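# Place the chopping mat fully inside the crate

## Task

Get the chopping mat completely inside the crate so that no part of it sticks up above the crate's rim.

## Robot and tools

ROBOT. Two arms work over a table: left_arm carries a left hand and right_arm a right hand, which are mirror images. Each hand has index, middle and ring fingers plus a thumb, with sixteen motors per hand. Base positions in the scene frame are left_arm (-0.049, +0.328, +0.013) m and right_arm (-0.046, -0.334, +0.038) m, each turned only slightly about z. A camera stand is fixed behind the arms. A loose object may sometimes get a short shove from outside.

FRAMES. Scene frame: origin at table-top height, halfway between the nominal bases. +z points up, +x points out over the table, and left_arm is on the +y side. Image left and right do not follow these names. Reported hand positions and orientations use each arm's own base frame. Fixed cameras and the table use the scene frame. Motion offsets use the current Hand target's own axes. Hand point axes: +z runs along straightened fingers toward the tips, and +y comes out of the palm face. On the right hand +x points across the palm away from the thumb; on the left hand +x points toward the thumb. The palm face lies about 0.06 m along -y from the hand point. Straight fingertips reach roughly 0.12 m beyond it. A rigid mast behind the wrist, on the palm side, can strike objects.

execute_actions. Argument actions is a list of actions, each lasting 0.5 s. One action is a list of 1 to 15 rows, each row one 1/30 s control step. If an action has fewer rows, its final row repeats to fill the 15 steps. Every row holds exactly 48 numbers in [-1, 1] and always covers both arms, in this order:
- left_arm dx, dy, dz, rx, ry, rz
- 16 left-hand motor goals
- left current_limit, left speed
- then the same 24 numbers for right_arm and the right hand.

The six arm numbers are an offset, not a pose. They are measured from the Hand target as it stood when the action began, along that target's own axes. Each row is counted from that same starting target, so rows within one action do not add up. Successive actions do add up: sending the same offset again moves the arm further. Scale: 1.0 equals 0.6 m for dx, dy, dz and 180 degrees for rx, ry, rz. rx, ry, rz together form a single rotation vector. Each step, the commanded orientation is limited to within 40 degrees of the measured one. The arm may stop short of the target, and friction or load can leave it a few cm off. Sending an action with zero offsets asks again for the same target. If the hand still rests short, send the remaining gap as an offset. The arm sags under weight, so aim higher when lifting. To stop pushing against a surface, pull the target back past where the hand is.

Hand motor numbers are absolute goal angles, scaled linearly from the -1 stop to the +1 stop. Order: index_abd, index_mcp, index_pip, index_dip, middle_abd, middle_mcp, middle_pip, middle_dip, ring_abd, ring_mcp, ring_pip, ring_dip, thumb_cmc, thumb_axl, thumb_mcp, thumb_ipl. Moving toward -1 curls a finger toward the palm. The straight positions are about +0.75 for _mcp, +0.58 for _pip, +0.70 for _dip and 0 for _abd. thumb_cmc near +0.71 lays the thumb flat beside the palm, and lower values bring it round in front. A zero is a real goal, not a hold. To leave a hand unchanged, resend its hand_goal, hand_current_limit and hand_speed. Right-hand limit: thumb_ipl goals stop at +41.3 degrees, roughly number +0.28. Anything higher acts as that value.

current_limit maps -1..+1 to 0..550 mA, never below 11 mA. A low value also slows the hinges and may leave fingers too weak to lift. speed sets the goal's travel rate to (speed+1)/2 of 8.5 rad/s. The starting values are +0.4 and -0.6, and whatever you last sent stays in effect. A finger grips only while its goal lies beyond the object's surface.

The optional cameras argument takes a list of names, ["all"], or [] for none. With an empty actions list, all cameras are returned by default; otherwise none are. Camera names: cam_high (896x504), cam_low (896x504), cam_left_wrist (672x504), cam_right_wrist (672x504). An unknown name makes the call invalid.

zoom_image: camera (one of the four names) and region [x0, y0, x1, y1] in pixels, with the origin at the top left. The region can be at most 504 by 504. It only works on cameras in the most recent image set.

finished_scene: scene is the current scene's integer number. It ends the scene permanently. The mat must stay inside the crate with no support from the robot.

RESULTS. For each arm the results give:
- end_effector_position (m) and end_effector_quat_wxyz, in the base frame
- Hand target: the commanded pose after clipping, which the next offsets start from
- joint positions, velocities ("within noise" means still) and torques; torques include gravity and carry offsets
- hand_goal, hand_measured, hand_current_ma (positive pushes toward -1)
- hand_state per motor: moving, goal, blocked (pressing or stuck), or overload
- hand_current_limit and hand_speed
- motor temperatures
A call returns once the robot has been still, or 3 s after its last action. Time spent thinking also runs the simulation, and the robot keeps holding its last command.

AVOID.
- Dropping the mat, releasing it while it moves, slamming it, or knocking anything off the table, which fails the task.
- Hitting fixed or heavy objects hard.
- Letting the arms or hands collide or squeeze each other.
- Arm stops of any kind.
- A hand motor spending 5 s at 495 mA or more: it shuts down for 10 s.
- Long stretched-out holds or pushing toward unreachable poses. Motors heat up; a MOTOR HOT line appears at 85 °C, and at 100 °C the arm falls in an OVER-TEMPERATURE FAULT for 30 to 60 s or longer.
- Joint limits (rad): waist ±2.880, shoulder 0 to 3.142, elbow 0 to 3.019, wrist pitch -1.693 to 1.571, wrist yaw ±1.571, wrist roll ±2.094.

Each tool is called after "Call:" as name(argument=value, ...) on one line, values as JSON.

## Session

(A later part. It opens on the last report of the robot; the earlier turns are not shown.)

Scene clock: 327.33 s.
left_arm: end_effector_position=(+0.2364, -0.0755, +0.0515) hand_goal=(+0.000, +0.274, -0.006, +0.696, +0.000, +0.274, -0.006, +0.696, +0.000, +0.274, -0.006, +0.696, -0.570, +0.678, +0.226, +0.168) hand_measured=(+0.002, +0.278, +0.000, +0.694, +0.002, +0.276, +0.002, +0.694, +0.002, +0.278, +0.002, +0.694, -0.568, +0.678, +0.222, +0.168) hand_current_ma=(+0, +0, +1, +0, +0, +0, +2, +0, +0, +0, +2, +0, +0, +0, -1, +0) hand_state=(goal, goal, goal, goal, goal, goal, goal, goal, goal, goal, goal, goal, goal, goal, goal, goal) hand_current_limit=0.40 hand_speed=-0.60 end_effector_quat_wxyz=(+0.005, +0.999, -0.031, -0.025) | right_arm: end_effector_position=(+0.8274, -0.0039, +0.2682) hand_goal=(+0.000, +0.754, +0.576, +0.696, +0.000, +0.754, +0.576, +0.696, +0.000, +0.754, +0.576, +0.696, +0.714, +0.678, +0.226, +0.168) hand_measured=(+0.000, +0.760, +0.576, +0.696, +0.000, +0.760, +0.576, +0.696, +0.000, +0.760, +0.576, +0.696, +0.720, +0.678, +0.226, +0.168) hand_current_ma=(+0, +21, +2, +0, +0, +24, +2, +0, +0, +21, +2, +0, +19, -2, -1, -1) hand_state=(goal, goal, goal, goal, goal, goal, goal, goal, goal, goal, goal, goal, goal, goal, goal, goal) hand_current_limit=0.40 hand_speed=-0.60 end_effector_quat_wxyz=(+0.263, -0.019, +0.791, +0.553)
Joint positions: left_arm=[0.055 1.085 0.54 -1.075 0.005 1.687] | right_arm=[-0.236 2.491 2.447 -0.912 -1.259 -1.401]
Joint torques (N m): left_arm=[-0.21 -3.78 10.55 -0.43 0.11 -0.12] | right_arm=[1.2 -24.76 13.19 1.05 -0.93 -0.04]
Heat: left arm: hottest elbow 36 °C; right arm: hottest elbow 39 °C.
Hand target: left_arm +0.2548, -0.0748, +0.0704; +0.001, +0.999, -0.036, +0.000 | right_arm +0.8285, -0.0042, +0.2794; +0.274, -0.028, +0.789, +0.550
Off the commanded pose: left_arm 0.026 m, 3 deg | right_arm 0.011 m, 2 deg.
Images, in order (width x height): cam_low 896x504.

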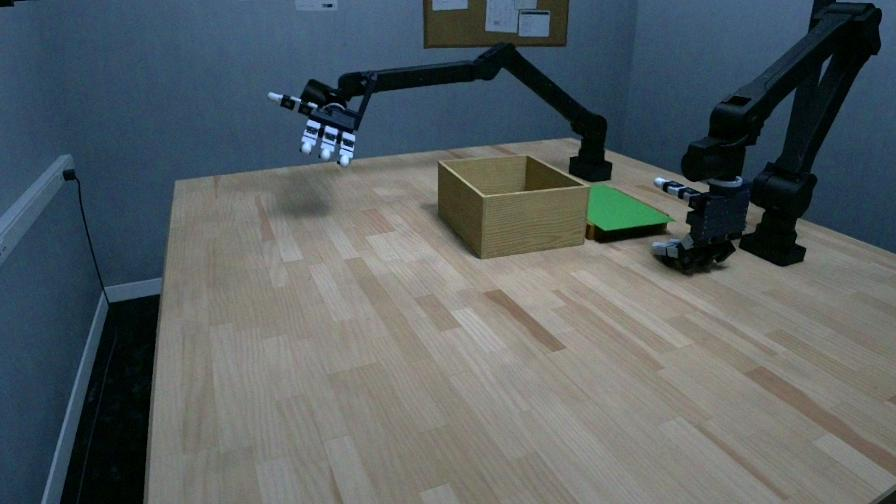

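Call:
execute_actions(actions=[[[0,0,-0.02,0,0,0,0,0.274,0.139,0.696,0,0.274,0.139,0.696,0,0.274,0.139,0.696,-0.571,0.678,0.226,0.168,0.4,-0.6,0,0,0,0,0,0,0,0.754,0.576,0.696,0,0.754,0.576,0.696,0,0.754,0.576,0.696,0.714,0.678,0.226,0.168,0.4,-0.6]]], cameras=["cam_low"])

Call:
zoom_image(camera="cam_low", region=[600, 170, 760, 280])

Scene clock: 351.27 s.
left_arm: end_effector_position=(+0.2376, -0.0754, +0.0637) hand_goal=(+0.000, +0.274, +0.140, +0.696, +0.000, +0.274, +0.140, +0.696, +0.000, +0.274, +0.140, +0.696, -0.570, +0.678, +0.226, +0.168) hand_measured=(+0.002, +0.278, +0.140, +0.694, +0.002, +0.278, +0.140, +0.694, +0.002, +0.278, +0.140, +0.694, -0.568, +0.678, +0.222, +0.168) hand_current_ma=(+0, +1, +0, +0, +0, +0, +0, +0, +0, +0, +0, +0, +0, +0, -1, +0) hand_state=(goal, goal, goal, goal, goal, goal, goal, goal, goal, goal, goal, goal, goal, goal, goal, goal) hand_current_limit=0.40 hand_speed=-0.60 end_effector_quat_wxyz=(+0.004, +0.999, -0.031, -0.024) | right_arm: end_effector_position=(+0.8274, -0.0039, +0.2682) hand_goal=(+0.000, +0.754, +0.576, +0.696, +0.000, +0.754, +0.576, +0.696, +0.000, +0.754, +0.576, +0.696, +0.714, +0.678, +0.226, +0.168) hand_measured=(+0.000, +0.760, +0.576, +0.696, +0.000, +0.760, +0.576, +0.696, +0.000, +0.760, +0.576, +0.696, +0.720, +0.678, +0.226, +0.168) hand_current_ma=(+0, +21, +2, +0, +0, +24, +2, +0, +0, +21, +2, +0, +19, -2, -1, -1) hand_state=(goal, goal, goal, goal, goal, goal, goal, goal, goal, goal, goal, goal, goal, goal, goal, goal) hand_current_limit=0.40 hand_speed=-0.60 end_effector_quat_wxyz=(+0.263, -0.019, +0.791, +0.553)
Joint positions: left_arm=[0.055 1.064 0.563 -1.118 0.005 1.687] | right_arm=[-0.236 2.491 2.447 -0.912 -1.259 -1.401]
Joint torques (N m): left_arm=[-0.15 -3.55 10.67 -0.43 0.11 -0.12] | right_arm=[1.2 -24.7 13.16 1.07 -0.92 -0.03]
Heat: left arm: hottest elbow 37 °C; right arm: hottest elbow 39 °C.
Hand target: left_arm +0.2548, -0.0748, +0.0823; +0.000, +0.999, -0.036, +0.000 | right_arm +0.8285, -0.0042, +0.2794; +0.274, -0.028, +0.789, +0.550
Off the commanded pose: left_arm 0.025 m, 3 deg | right_arm 0.011 m, 2 deg.
Images, in order (width x height): cam_low 896x504.

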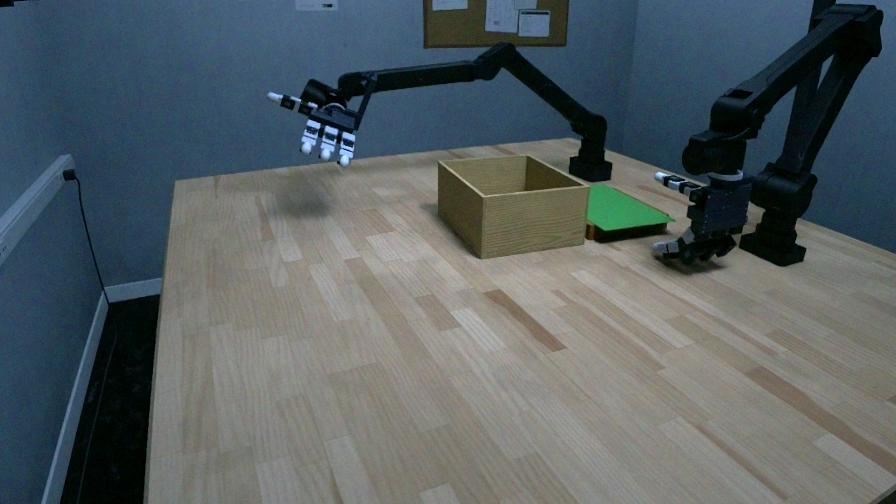

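Scaled by 3.150 from the camera's 896x504 image, which has a finer 1280x720 frame.

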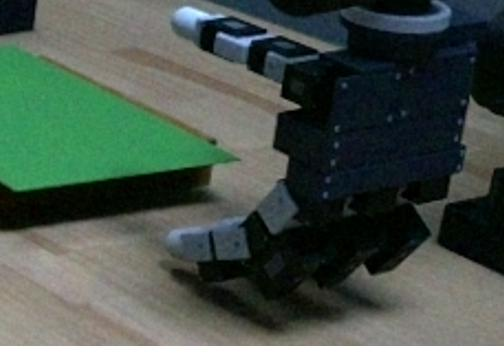

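Call:
execute_actions(actions=[[[0,0.07,0,0,0,0,0,0.274,0.139,0.696,0,0.274,0.139,0.696,0,0.274,0.139,0.696,-0.571,0.678,0.226,0.168,0.4,-0.6,0,0,0,0,0,0,0,0.754,0.576,0.696,0,0.754,0.576,0.696,0,0.754,0.576,0.696,0.714,0.678,0.226,0.168,0.4,-0.6]],[[0,0.045,0,0,0,0,0,0.274,0.139,0.696,0,0.274,0.139,0.696,0,0.274,0.139,0.696,-0.571,0.678,0.226,0.168,0.4,-0.6,0,0,0,0,0,0,0,0.754,0.576,0.696,0,0.754,0.576,0.696,0,0.754,0.576,0.696,0.714,0.678,0.226,0.168,0.4,-0.6]]], cameras=["cam_high","cam_low","cam_left_wrist"])

Call:
zoom_image(camera="cam_low", region=[580, 150, 740, 260])

Call:
zoom_image(camera="cam_high", region=[540, 160, 680, 280])

Scene clock: 365.87 s.
left_arm: end_effector_position=(+0.2297, -0.1384, +0.0656) hand_goal=(+0.000, +0.274, +0.140, +0.696, +0.000, +0.274, +0.140, +0.696, +0.000, +0.274, +0.140, +0.696, -0.570, +0.678, +0.226, +0.168) hand_measured=(+0.002, +0.280, +0.140, +0.694, +0.002, +0.278, +0.140, +0.694, +0.002, +0.278, +0.140, +0.694, -0.568, +0.678, +0.222, +0.168) hand_current_ma=(+0, +1, +0, +0, +0, +1, +0, +0, +0, +1, +0, +0, +0, +0, -1, +0) hand_state=(goal, goal, goal, goal, goal, goal, goal, goal, goal, goal, goal, goal, goal, goal, goal, goal) hand_current_limit=0.40 hand_speed=-0.60 end_effector_quat_wxyz=(+0.000, +0.999, -0.041, -0.020) | right_arm: end_effector_position=(+0.8274, -0.0039, +0.2682) hand_goal=(+0.000, +0.754, +0.576, +0.696, +0.000, +0.754, +0.576, +0.696, +0.000, +0.754, +0.576, +0.696, +0.714, +0.678, +0.226, +0.168) hand_measured=(+0.000, +0.760, +0.576, +0.696, +0.000, +0.760, +0.576, +0.696, +0.000, +0.760, +0.576, +0.696, +0.720, +0.678, +0.226, +0.168) hand_current_ma=(+0, +21, +2, +0, +0, +24, +2, +0, +0, +21, +2, +0, +19, -2, -1, -1) hand_state=(goal, goal, goal, goal, goal, goal, goal, goal, goal, goal, goal, goal, goal, goal, goal, goal) hand_current_limit=0.40 hand_speed=-0.60 end_effector_quat_wxyz=(+0.263, -0.019, +0.791, +0.553)
Joint positions: left_arm=[-0.23 1.051 0.563 -1.122 0.007 1.423] | right_arm=[-0.236 2.491 2.447 -0.912 -1.259 -1.401]
Joint torques (N m): left_arm=[-0.21 -2.43 11.04 -0.17 0.1 -0.32] | right_arm=[1.03 -24.7 13.16 1.1 -0.94 -0.03]
Heat: left arm: hottest elbow 39 °C; right arm: hottest elbow 39 °C.
Hand target: left_arm +0.2499, -0.1437, +0.0824; +0.001, +0.999, -0.036, +0.000 | right_arm +0.8285, -0.0042, +0.2794; +0.274, -0.028, +0.789, +0.550
Off the commanded pose: left_arm 0.027 m, 2 deg | right_arm 0.011 m, 2 deg.
Images, in order (width x height): cam_high 896x504, cam_low 896x504, cam_left_wrist 672x504.

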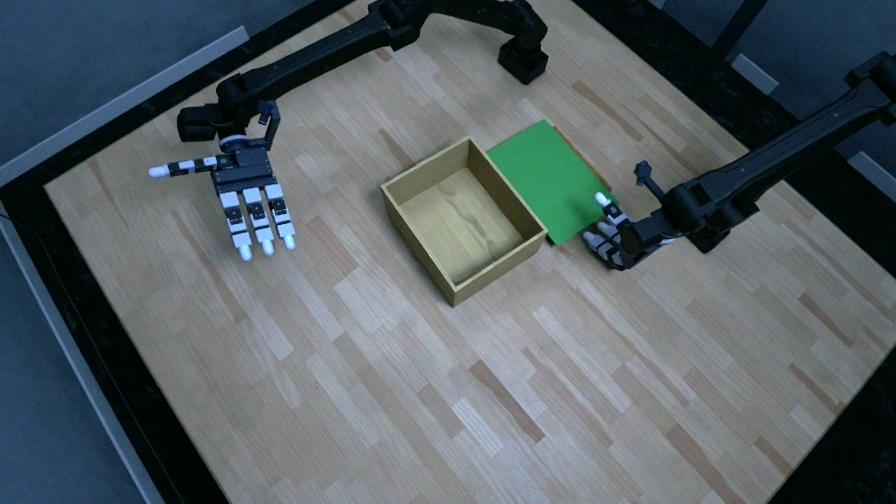

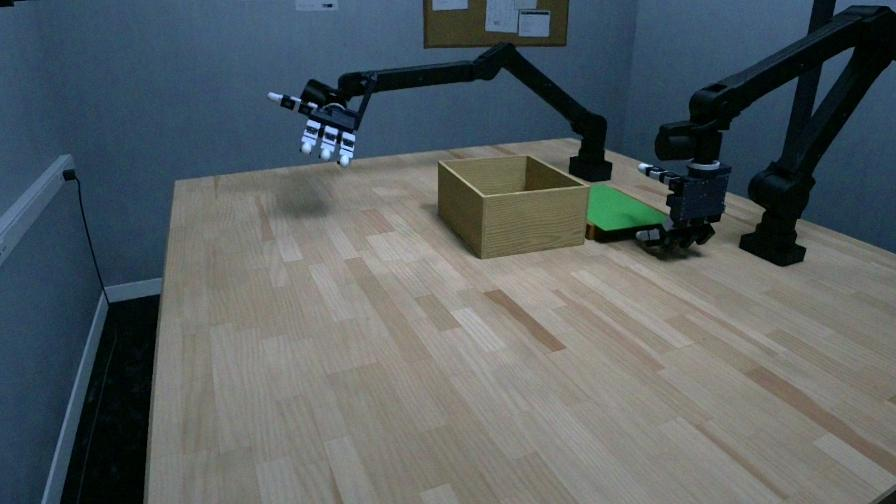

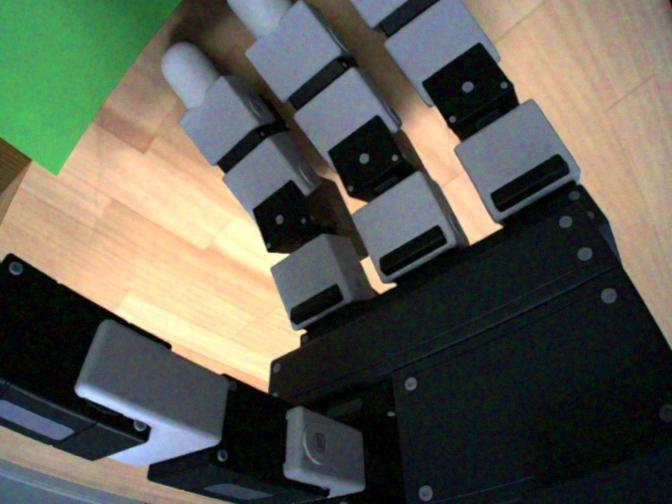

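Scaled by 3.150 from the camera's 896x504 image, which has a finer 1280x720 frame.

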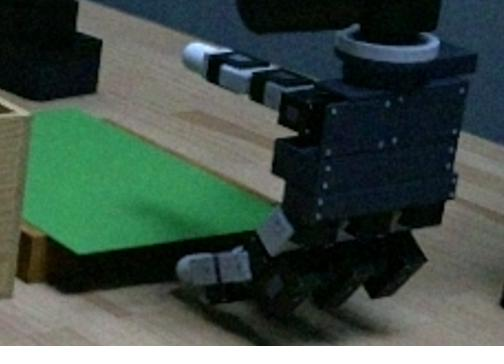

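Scaled by 3.600 from the camera's 896x504 image, which has a finer 1280x720 frame.

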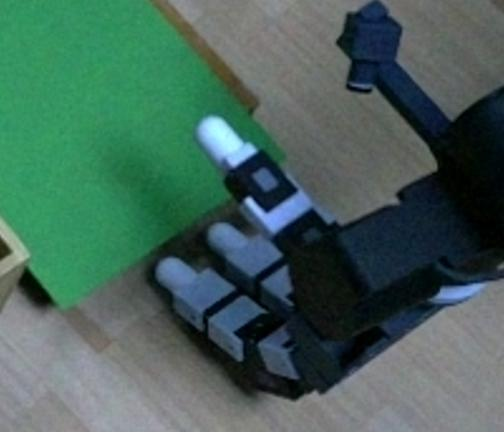

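Call:
execute_actions(actions=[[[0.04,0.02,0.01,0,0,0,0,0.274,0.139,0.696,0,0.274,0.139,0.696,0,0.274,0.139,0.696,-0.571,0.678,0.226,0.168,0.4,-0.6,0,0,0,0,0,0,0,0.754,0.576,0.696,0,0.754,0.576,0.696,0,0.754,0.576,0.696,0.714,0.678,0.226,0.168,0.4,-0.6]]], cameras=["cam_high","cam_low","cam_left_wrist"])

Call:
zoom_image(camera="cam_high", region=[540, 160, 680, 280])

Scene clock: 382.57 s.
left_arm: end_effector_position=(+0.2491, -0.1495, +0.0625) hand_goal=(+0.000, +0.274, +0.140, +0.696, +0.000, +0.274, +0.140, +0.696, +0.000, +0.274, +0.140, +0.696, -0.570, +0.678, +0.226, +0.168) hand_measured=(+0.002, +0.280, +0.140, +0.694, +0.002, +0.278, +0.140, +0.694, +0.002, +0.278, +0.140, +0.694, -0.568, +0.678, +0.222, +0.168) hand_current_ma=(+0, +1, +0, +0, +0, +1, +0, +0, +0, +1, +0, +0, +0, +0, -1, +0) hand_state=(goal, goal, goal, goal, goal, goal, goal, goal, goal, goal, goal, goal, goal, goal, goal, goal) hand_current_limit=0.40 hand_speed=-0.60 end_effector_quat_wxyz=(-0.003, +0.999, -0.040, -0.026) | right_arm: end_effector_position=(+0.8274, -0.0039, +0.2682) hand_goal=(+0.000, +0.754, +0.576, +0.696, +0.000, +0.754, +0.576, +0.696, +0.000, +0.754, +0.576, +0.696, +0.714, +0.678, +0.226, +0.168) hand_measured=(+0.000, +0.760, +0.576, +0.696, +0.000, +0.760, +0.576, +0.696, +0.000, +0.760, +0.576, +0.696, +0.720, +0.678, +0.226, +0.168) hand_current_ma=(+0, +21, +2, +0, +0, +24, +2, +0, +0, +21, +2, +0, +19, -2, -1, -1) hand_state=(goal, goal, goal, goal, goal, goal, goal, goal, goal, goal, goal, goal, goal, goal, goal, goal) hand_current_limit=0.40 hand_speed=-0.60 end_effector_quat_wxyz=(+0.263, -0.019, +0.791, +0.553)
Joint positions: left_arm=[-0.257 1.136 0.611 -1.098 0.006 1.393] | right_arm=[-0.236 2.491 2.447 -0.912 -1.259 -1.401]
Joint torques (N m): left_arm=[-0.56 -3.08 10.66 0.55 0.09 -0.29] | right_arm=[1.03 -24.76 13.14 0.99 -0.93 -0.03]
Heat: left arm: hottest elbow 40 °C; right arm: hottest elbow 39 °C.
Hand target: left_arm +0.2730, -0.1573, +0.0764; +0.001, +0.999, -0.035, +0.000 | right_arm +0.8285, -0.0042, +0.2794; +0.274, -0.028, +0.789, +0.550
Off the commanded pose: left_arm 0.029 m, 3 deg | right_arm 0.011 m, 2 deg.
Images, in order (width x height): cam_high 896x504, cam_low 896x504, cam_left_wrist 672x504.

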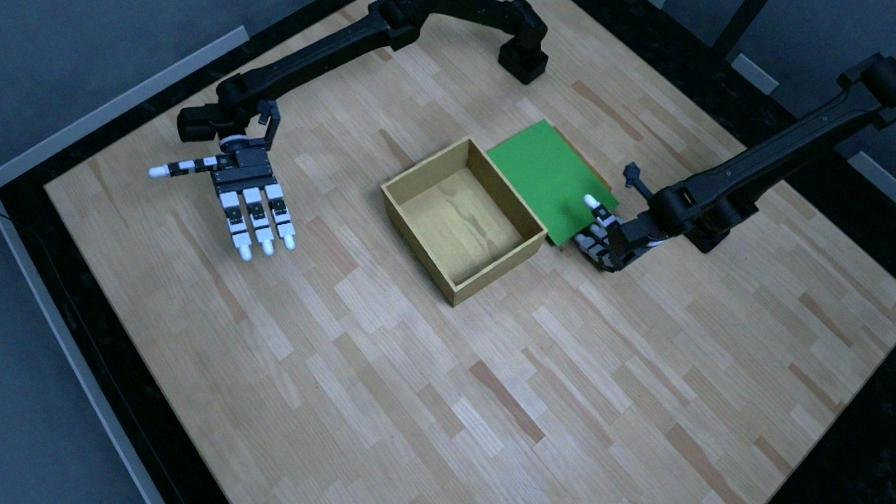

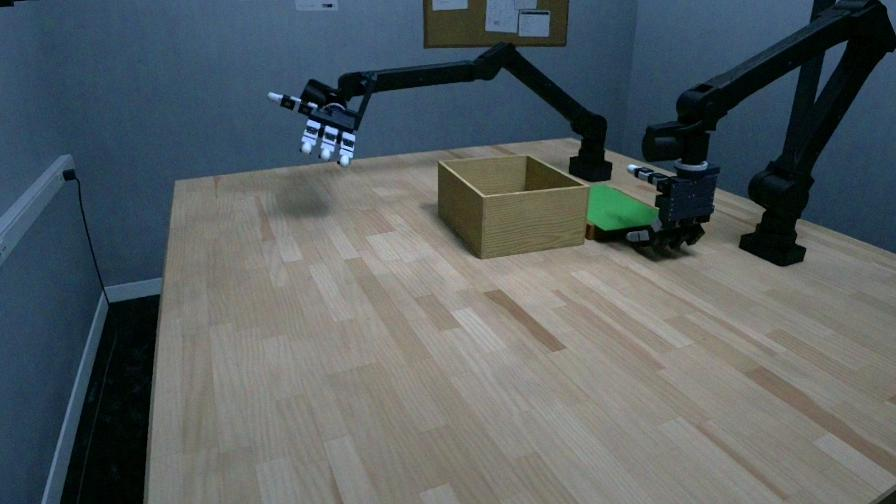

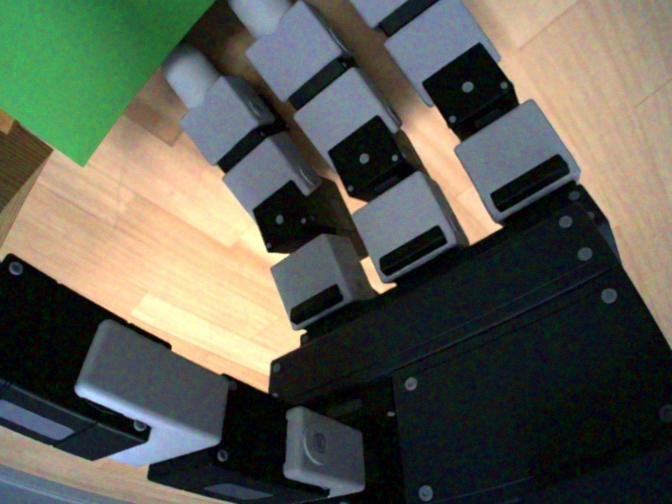

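Scaled by 3.600 from the camera's 896x504 image, which has a finer 1280x720 frame.

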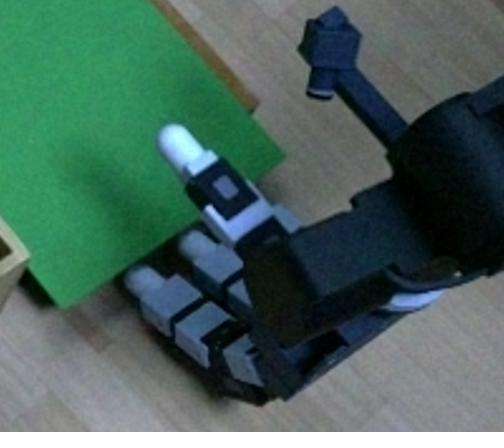

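Call:
execute_actions(actions=[[[0,0.035,0,0,0,0,0,0.274,0.139,0.696,0,0.274,0.139,0.696,0,0.274,0.139,0.696,-0.571,0.678,0.226,0.168,0.4,-0.6,0,0,0,0,0,0,0,0.754,0.576,0.696,0,0.754,0.576,0.696,0,0.754,0.576,0.696,0.714,0.678,0.226,0.168,0.4,-0.6]]], cameras=["cam_high","cam_low","cam_left_wrist"])

Call:
zoom_image(camera="cam_low", region=[580, 150, 740, 260])

Scene clock: 393.80 s.
left_arm: end_effector_position=(+0.2475, -0.1691, +0.0620) hand_goal=(+0.000, +0.274, +0.140, +0.696, +0.000, +0.274, +0.140, +0.696, +0.000, +0.274, +0.140, +0.696, -0.570, +0.678, +0.226, +0.168) hand_measured=(+0.002, +0.280, +0.140, +0.694, +0.002, +0.278, +0.140, +0.694, +0.002, +0.278, +0.140, +0.694, -0.568, +0.678, +0.222, +0.168) hand_current_ma=(+0, +1, +0, +0, +0, +1, +0, +0, +0, +1, +0, +0, +0, +0, -1, +0) hand_state=(goal, goal, goal, goal, goal, goal, goal, goal, goal, goal, goal, goal, goal, goal, goal, goal) hand_current_limit=0.40 hand_speed=-0.60 end_effector_quat_wxyz=(-0.005, +0.999, -0.041, -0.026) | right_arm: end_effector_position=(+0.8274, -0.0039, +0.2682) hand_goal=(+0.000, +0.754, +0.576, +0.696, +0.000, +0.754, +0.576, +0.696, +0.000, +0.754, +0.576, +0.696, +0.714, +0.678, +0.226, +0.168) hand_measured=(+0.000, +0.760, +0.576, +0.696, +0.000, +0.760, +0.576, +0.696, +0.000, +0.760, +0.576, +0.696, +0.720, +0.678, +0.226, +0.168) hand_current_ma=(+0, +21, +2, +0, +0, +24, +2, +0, +0, +21, +2, +0, +19, -2, -1, -1) hand_state=(goal, goal, goal, goal, goal, goal, goal, goal, goal, goal, goal, goal, goal, goal, goal, goal) hand_current_limit=0.40 hand_speed=-0.60 end_effector_quat_wxyz=(+0.263, -0.019, +0.791, +0.553)
Joint positions: left_arm=[-0.336 1.151 0.621 -1.093 0.006 1.317] | right_arm=[-0.236 2.491 2.447 -0.912 -1.259 -1.401]
Joint torques (N m): left_arm=[-0.44 -3.19 10.76 0.66 0.1 -0.31] | right_arm=[1.08 -24.76 13.16 1.02 -0.92 -0.02]
Heat: left arm: hottest elbow 39 °C; right arm: hottest elbow 39 °C.
Hand target: left_arm +0.2715, -0.1783, +0.0764; +0.001, +0.999, -0.036, +0.000 | right_arm +0.8285, -0.0042, +0.2794; +0.274, -0.028, +0.789, +0.550
Off the commanded pose: left_arm 0.029 m, 3 deg | right_arm 0.011 m, 2 deg.
Images, in order (width x height): cam_high 896x504, cam_low 896x504, cam_left_wrist 672x504.

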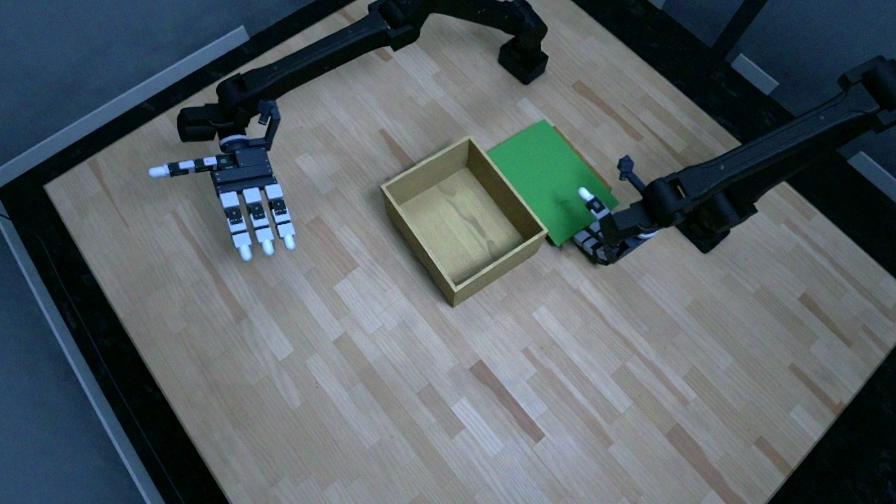

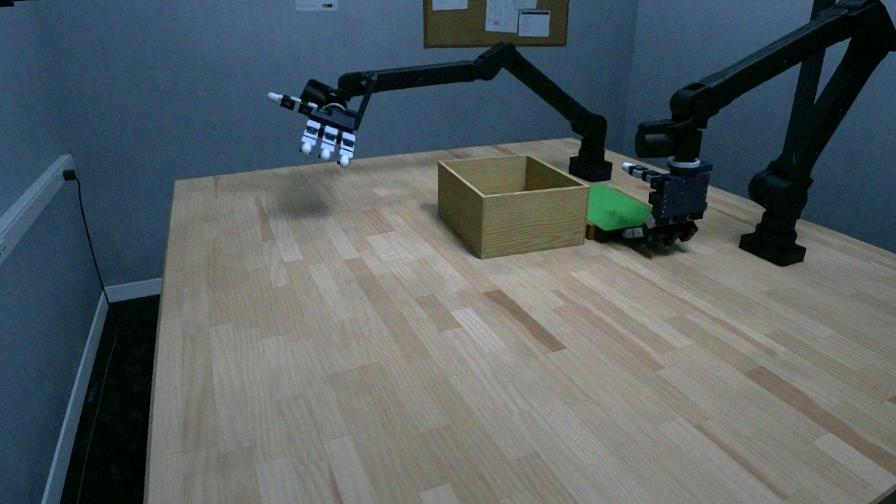

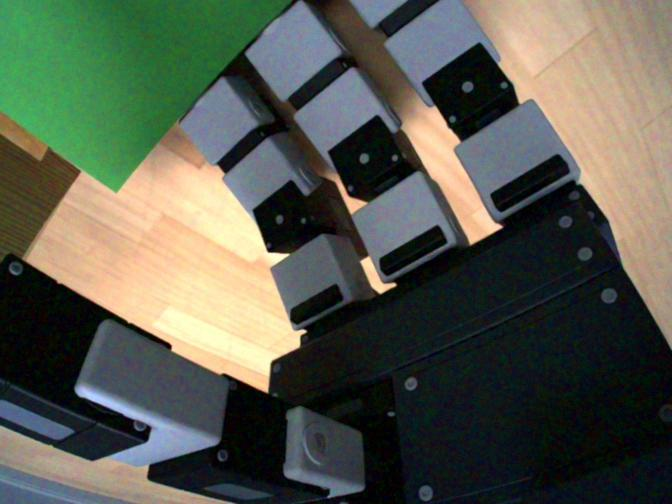

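Scaled by 3.150 from the camera's 896x504 image, which has a finer 1280x720 frame.

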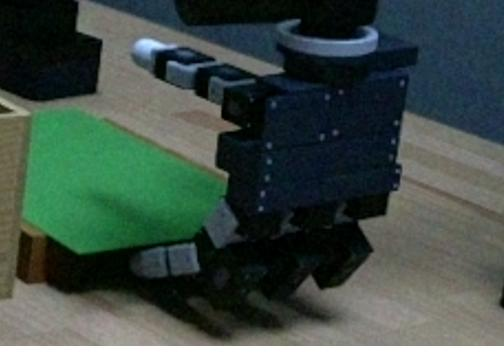

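Call:
execute_actions(actions=[[[0,0.015,0,0,0,0,0,0.274,0.139,0.696,0,0.274,0.139,0.696,0,0.274,0.139,0.696,-0.571,0.678,0.226,0.168,0.4,-0.6,0,0,0,0,0,0,0,0.754,0.576,0.696,0,0.754,0.576,0.696,0,0.754,0.576,0.696,0.714,0.678,0.226,0.168,0.4,-0.6]],[[0,0,-0.035,0,0,0,0,0.274,0.139,0.696,0,0.274,0.139,0.696,0,0.274,0.139,0.696,-0.571,0.678,0.226,0.168,0.4,-0.6,0,0,0,0,0,0,0,0.754,0.576,0.696,0,0.754,0.576,0.696,0,0.754,0.576,0.696,0.714,0.678,0.226,0.168,0.4,-0.6]],[[0,0,-0.035,0,0,0,0,0.274,0.139,0.696,0,0.274,0.139,0.696,0,0.274,0.139,0.696,-0.571,0.678,0.226,0.168,0.4,-0.6,0,0,0,0,0,0,0,0.754,0.576,0.696,0,0.754,0.576,0.696,0,0.754,0.576,0.696,0.714,0.678,0.226,0.168,0.4,-0.6]]], cameras=["cam_high","cam_low","cam_left_wrist"])

Call:
zoom_image(camera="cam_low", region=[580, 150, 740, 260])

Scene clock: 409.77 s.
left_arm: end_effector_position=(+0.2547, -0.1798, +0.0969) hand_goal=(+0.000, +0.274, +0.140, +0.696, +0.000, +0.274, +0.140, +0.696, +0.000, +0.274, +0.140, +0.696, -0.570, +0.678, +0.226, +0.168) hand_measured=(+0.002, +0.280, +0.140, +0.694, +0.002, +0.278, +0.140, +0.694, +0.002, +0.278, +0.140, +0.694, -0.568, +0.678, +0.222, +0.168) hand_current_ma=(+0, +1, +0, +0, +0, +1, +0, +0, +0, +1, +0, +0, +0, +0, -1, +0) hand_state=(goal, goal, goal, goal, goal, goal, goal, goal, goal, goal, goal, goal, goal, goal, goal, goal) hand_current_limit=0.40 hand_speed=-0.60 end_effector_quat_wxyz=(-0.005, +0.999, -0.040, -0.023) | right_arm: end_effector_position=(+0.8274, -0.0039, +0.2682) hand_goal=(+0.000, +0.754, +0.576, +0.696, +0.000, +0.754, +0.576, +0.696, +0.000, +0.754, +0.576, +0.696, +0.714, +0.678, +0.226, +0.168) hand_measured=(+0.000, +0.760, +0.576, +0.696, +0.000, +0.760, +0.576, +0.696, +0.000, +0.760, +0.576, +0.696, +0.720, +0.678, +0.226, +0.168) hand_current_ma=(+0, +21, +2, +0, +0, +24, +2, +0, +0, +21, +2, +0, +19, -2, -1, -1) hand_state=(goal, goal, goal, goal, goal, goal, goal, goal, goal, goal, goal, goal, goal, goal, goal, goal) hand_current_limit=0.40 hand_speed=-0.60 end_effector_quat_wxyz=(+0.263, -0.019, +0.791, +0.553)
Joint positions: left_arm=[-0.367 1.124 0.705 -1.2 0.005 1.283] | right_arm=[-0.236 2.491 2.447 -0.912 -1.259 -1.401]
Joint torques (N m): left_arm=[-0.32 -4.78 11.12 -0.38 0.12 -0.31] | right_arm=[1.14 -25.05 13.19 1.05 -0.95 -0.02]
Heat: left arm: hottest elbow 40 °C; right arm: hottest elbow 40 °C.
Hand target: left_arm +0.2709, -0.1873, +0.1185; +0.001, +0.999, -0.036, +0.000 | right_arm +0.8285, -0.0042, +0.2794; +0.274, -0.028, +0.789, +0.550
Off the commanded pose: left_arm 0.028 m, 3 deg | right_arm 0.011 m, 2 deg.
Images, in order (width x height): cam_high 896x504, cam_low 896x504, cam_left_wrist 672x504.

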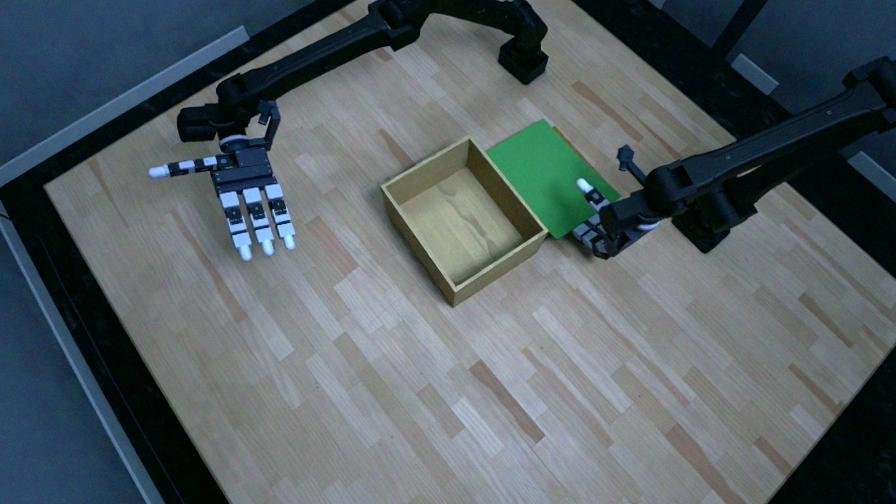

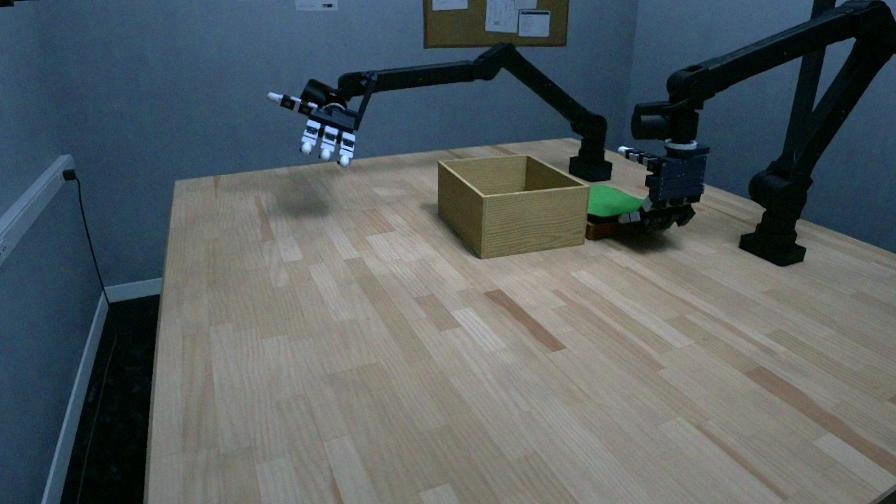

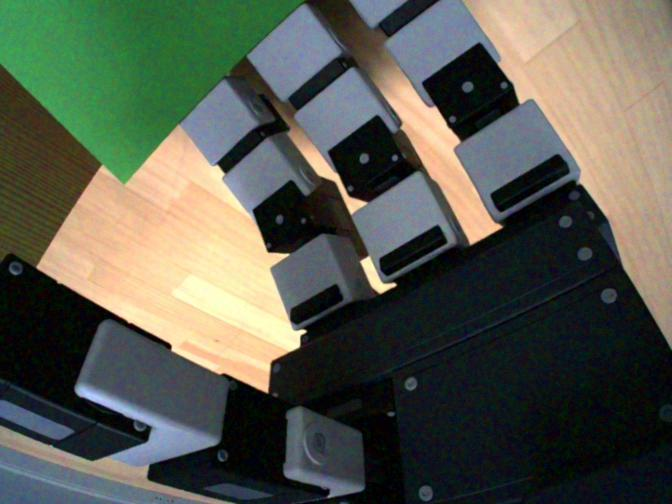

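Scaled by 3.150 from the camera's 896x504 image, which has a finer 1280x720 frame.

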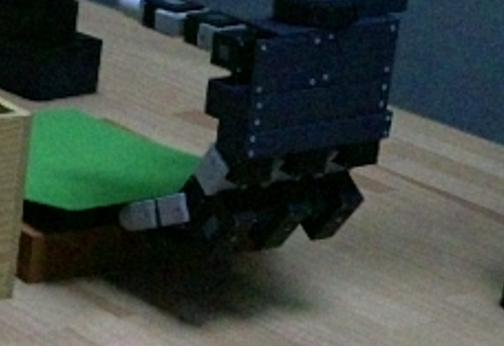

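Call:
execute_actions(actions=[[[0,0,0,0,0,0,0,-0.2,0.5,0.65,0.13,-0.2,0.5,0.65,0,-0.2,0.5,0.65,-0.671,0.678,0.226,0.168,0.4,-0.8,0,0,0,0,0,0,0,0.754,0.576,0.696,0,0.754,0.576,0.696,0,0.754,0.576,0.696,0.714,0.678,0.226,0.168,0.4,-0.6]],[[0,0,0,0,0,0,0,-0.2,0.5,0.65,0.13,-0.2,0.5,0.65,0,-0.2,0.5,0.65,-0.671,0.678,0.226,0.168,0.4,-0.8,0,0,0,0,0,0,0,0.754,0.576,0.696,0,0.754,0.576,0.696,0,0.754,0.576,0.696,0.714,0.678,0.226,0.168,0.4,-0.6]]], cameras=["cam_high","cam_low","cam_left_wrist"])

Call:
zoom_image(camera="cam_low", region=[580, 130, 740, 260])

Scene clock: 459.10 s.
left_arm: end_effector_position=(+0.2546, -0.1797, +0.0969) hand_goal=(+0.000, -0.200, +0.500, +0.650, +0.130, -0.200, +0.500, +0.650, +0.000, -0.200, +0.500, +0.650, -0.670, +0.678, +0.226, +0.168) hand_measured=(+0.002, -0.178, +0.500, +0.654, +0.126, -0.178, +0.500, +0.654, +0.002, -0.176, +0.500, +0.654, -0.666, +0.678, +0.222, +0.168) hand_current_ma=(+0, +13, +0, +1, +0, +12, +0, +1, +0, +16, +0, +1, +0, +0, -1, +0) hand_state=(goal, blocked, goal, goal, goal, blocked, goal, goal, goal, blocked, goal, goal, goal, goal, goal, goal) hand_current_limit=0.40 hand_speed=-0.80 end_effector_quat_wxyz=(-0.006, +0.999, -0.040, -0.024) | right_arm: end_effector_position=(+0.8274, -0.0039, +0.2682) hand_goal=(+0.000, +0.754, +0.576, +0.696, +0.000, +0.754, +0.576, +0.696, +0.000, +0.754, +0.576, +0.696, +0.714, +0.678, +0.226, +0.168) hand_measured=(+0.000, +0.760, +0.576, +0.696, +0.000, +0.760, +0.576, +0.696, +0.000, +0.760, +0.576, +0.696, +0.720, +0.678, +0.226, +0.168) hand_current_ma=(+0, +21, +2, +0, +0, +24, +2, +0, +0, +21, +2, +0, +19, -2, -1, -1) hand_state=(goal, goal, goal, goal, goal, goal, goal, goal, goal, goal, goal, goal, goal, goal, goal, goal) hand_current_limit=0.40 hand_speed=-0.60 end_effector_quat_wxyz=(+0.263, -0.019, +0.791, +0.553)
Joint positions: left_arm=[-0.367 1.124 0.705 -1.2 0.005 1.283] | right_arm=[-0.236 2.491 2.447 -0.912 -1.259 -1.401]
Joint torques (N m): left_arm=[-0.32 -4.84 11.12 -0.39 0.2 -0.29] | right_arm=[1.32 -24.76 13.19 0.98 -0.93 -0.04]
Motor temperatures (°C): left_arm=[27 27 42 29 25 29] | right_arm=[32 37 40 29 29 25]
Heat: left arm: hottest elbow 42 °C; right arm: hottest elbow 40 °C.
Hand target: left_arm +0.2709, -0.1873, +0.1185; +0.001, +0.999, -0.036, +0.000 | right_arm +0.8285, -0.0042, +0.2794; +0.274, -0.028, +0.789, +0.550
Off the commanded pose: left_arm 0.028 m, 3 deg | right_arm 0.011 m, 2 deg.
Images, in order (width x height): cam_high 896x504, cam_low 896x504, cam_left_wrist 672x504.

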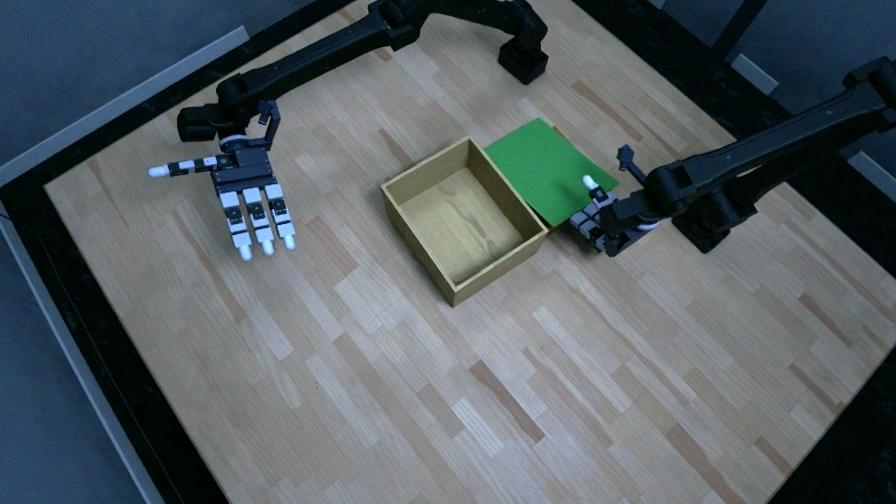

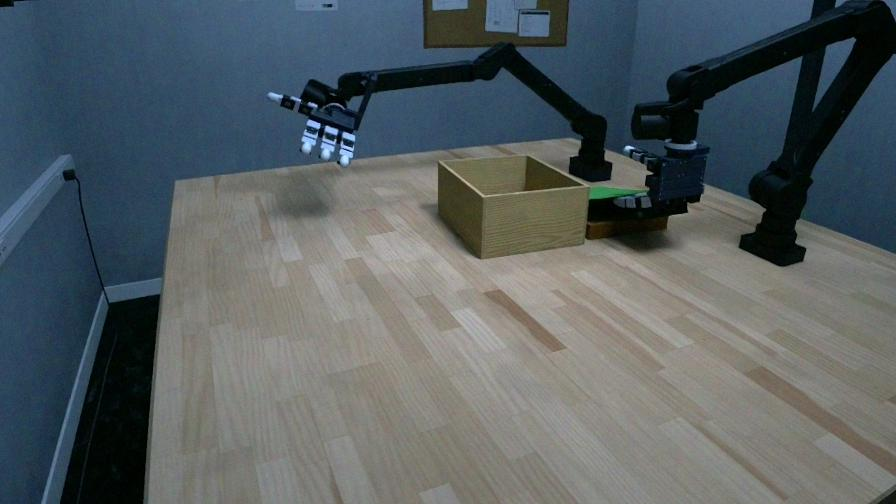

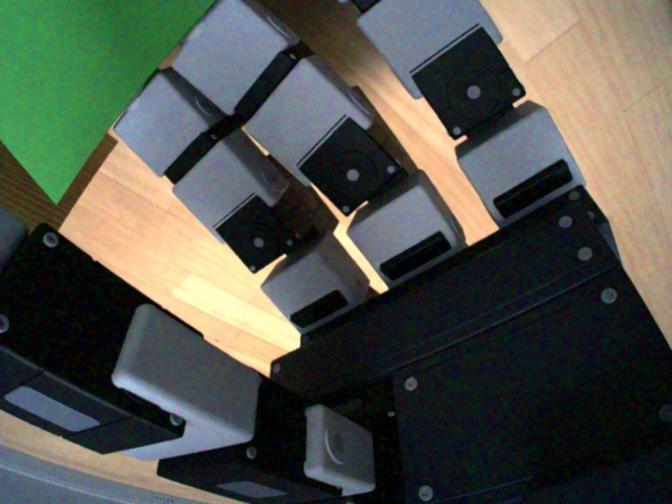

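Scaled by 3.150 from the camera's 896x504 image, which has a finer 1280x720 frame.

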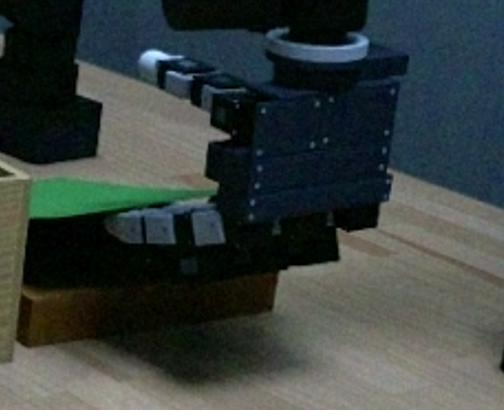

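Call:
execute_actions(actions=[[[0,0,0,0,0,0,0,-0.58,0.75,0.62,0.13,-0.58,0.75,0.62,0,-0.52,0.75,0.62,-0.671,0.678,0.1,0.1,0.4,-0.8,0,0,0,0,0,0,0,0.754,0.576,0.696,0,0.754,0.576,0.696,0,0.754,0.576,0.696,0.714,0.678,0.226,0.168,0.4,-0.6]],[[0,0,0,0,0,0,0,-0.58,0.75,0.62,0.13,-0.58,0.75,0.62,0,-0.52,0.75,0.62,-0.671,0.678,0.1,0.1,0.4,-0.8,0,0,0,0,0,0,0,0.754,0.576,0.696,0,0.754,0.576,0.696,0,0.754,0.576,0.696,0.714,0.678,0.226,0.168,0.4,-0.6]]], cameras=["cam_high","cam_low","cam_left_wrist"])

Call:
zoom_image(camera="cam_low", region=[580, 130, 740, 260])

Scene clock: 475.57 s.
left_arm: end_effector_position=(+0.2546, -0.1797, +0.0969) hand_goal=(+0.000, -0.580, +0.750, +0.620, +0.130, -0.580, +0.750, +0.620, +0.000, -0.520, +0.750, +0.620, -0.670, +0.678, +0.100, +0.100) hand_measured=(+0.002, -0.556, +0.750, +0.624, +0.126, -0.560, +0.750, +0.624, +0.002, -0.498, +0.750, +0.624, -0.666, +0.678, +0.098, +0.100) hand_current_ma=(+0, +16, +0, +1, +0, +12, +0, +0, +0, +14, +0, +1, +0, +0, +0, +0) hand_state=(goal, blocked, goal, goal, goal, blocked, goal, goal, goal, blocked, goal, goal, goal, goal, goal, goal) hand_current_limit=0.40 hand_speed=-0.80 end_effector_quat_wxyz=(-0.006, +0.999, -0.040, -0.024) | right_arm: end_effector_position=(+0.8274, -0.0039, +0.2682) hand_goal=(+0.000, +0.754, +0.576, +0.696, +0.000, +0.754, +0.576, +0.696, +0.000, +0.754, +0.576, +0.696, +0.714, +0.678, +0.226, +0.168) hand_measured=(+0.000, +0.760, +0.576, +0.696, +0.000, +0.760, +0.576, +0.696, +0.000, +0.760, +0.576, +0.696, +0.720, +0.678, +0.226, +0.168) hand_current_ma=(+0, +21, +2, +0, +0, +24, +2, +0, +0, +21, +2, +0, +19, -2, -1, -1) hand_state=(goal, goal, goal, goal, goal, goal, goal, goal, goal, goal, goal, goal, goal, goal, goal, goal) hand_current_limit=0.40 hand_speed=-0.60 end_effector_quat_wxyz=(+0.263, -0.019, +0.791, +0.553)
Joint positions: left_arm=[-0.367 1.124 0.705 -1.2 0.005 1.283] | right_arm=[-0.236 2.491 2.447 -0.912 -1.259 -1.401]
Joint torques (N m): left_arm=[-0.44 -4.84 11.17 -0.36 0.21 -0.3] | right_arm=[1.26 -24.76 13.19 1.09 -0.93 0]
Heat: left arm: hottest elbow 42 °C; right arm: hottest elbow 40 °C.
Hand target: left_arm +0.2708, -0.1873, +0.1185; +0.001, +0.999, -0.036, +0.000 | right_arm +0.8285, -0.0042, +0.2794; +0.274, -0.028, +0.789, +0.550
Off the commanded pose: left_arm 0.028 m, 3 deg | right_arm 0.011 m, 2 deg.
Images, in order (width x height): cam_high 896x504, cam_low 896x504, cam_left_wrist 672x504.

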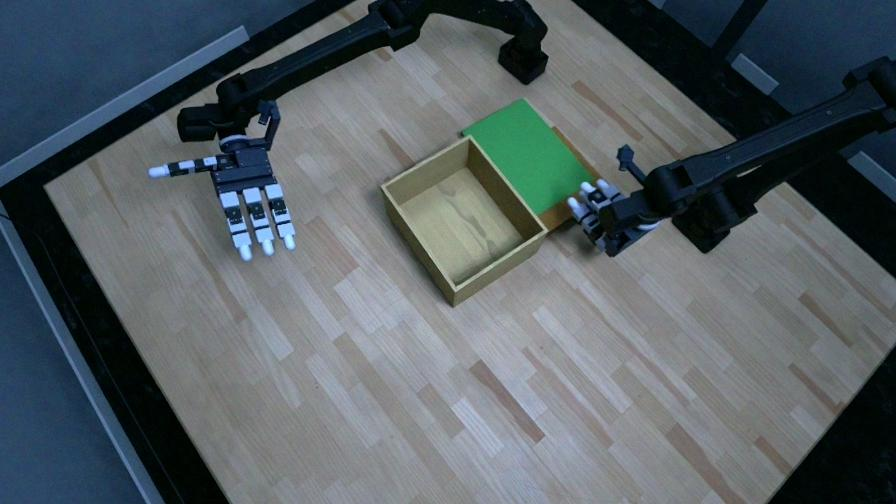

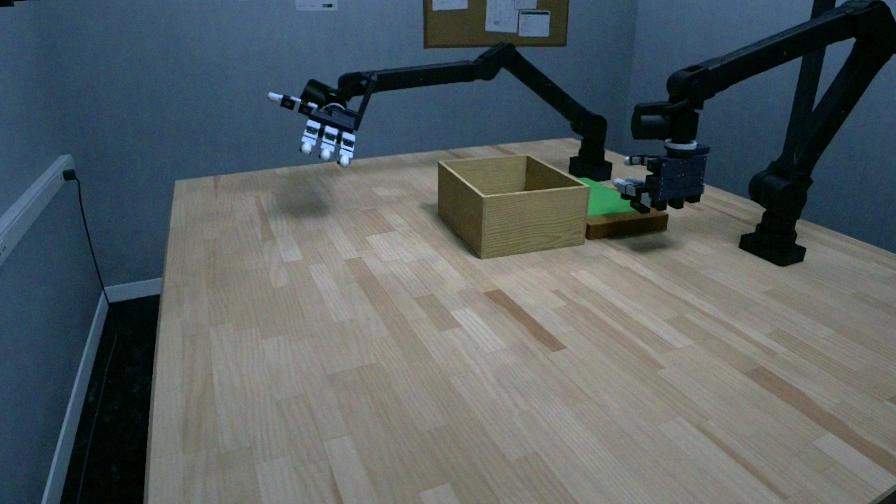

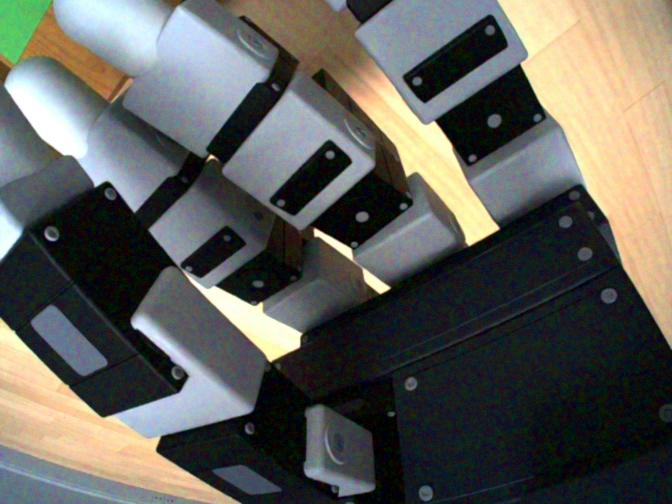

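Scaled by 3.150 from the camera's 896x504 image, which has a finer 1280x720 frame.

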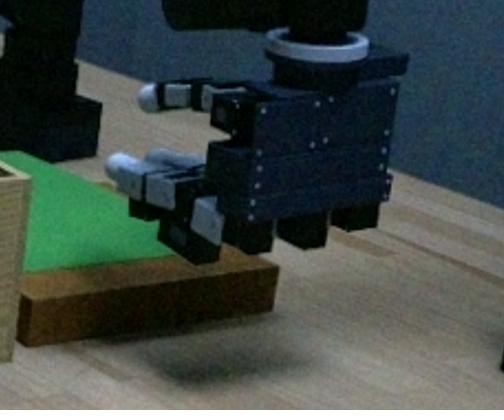

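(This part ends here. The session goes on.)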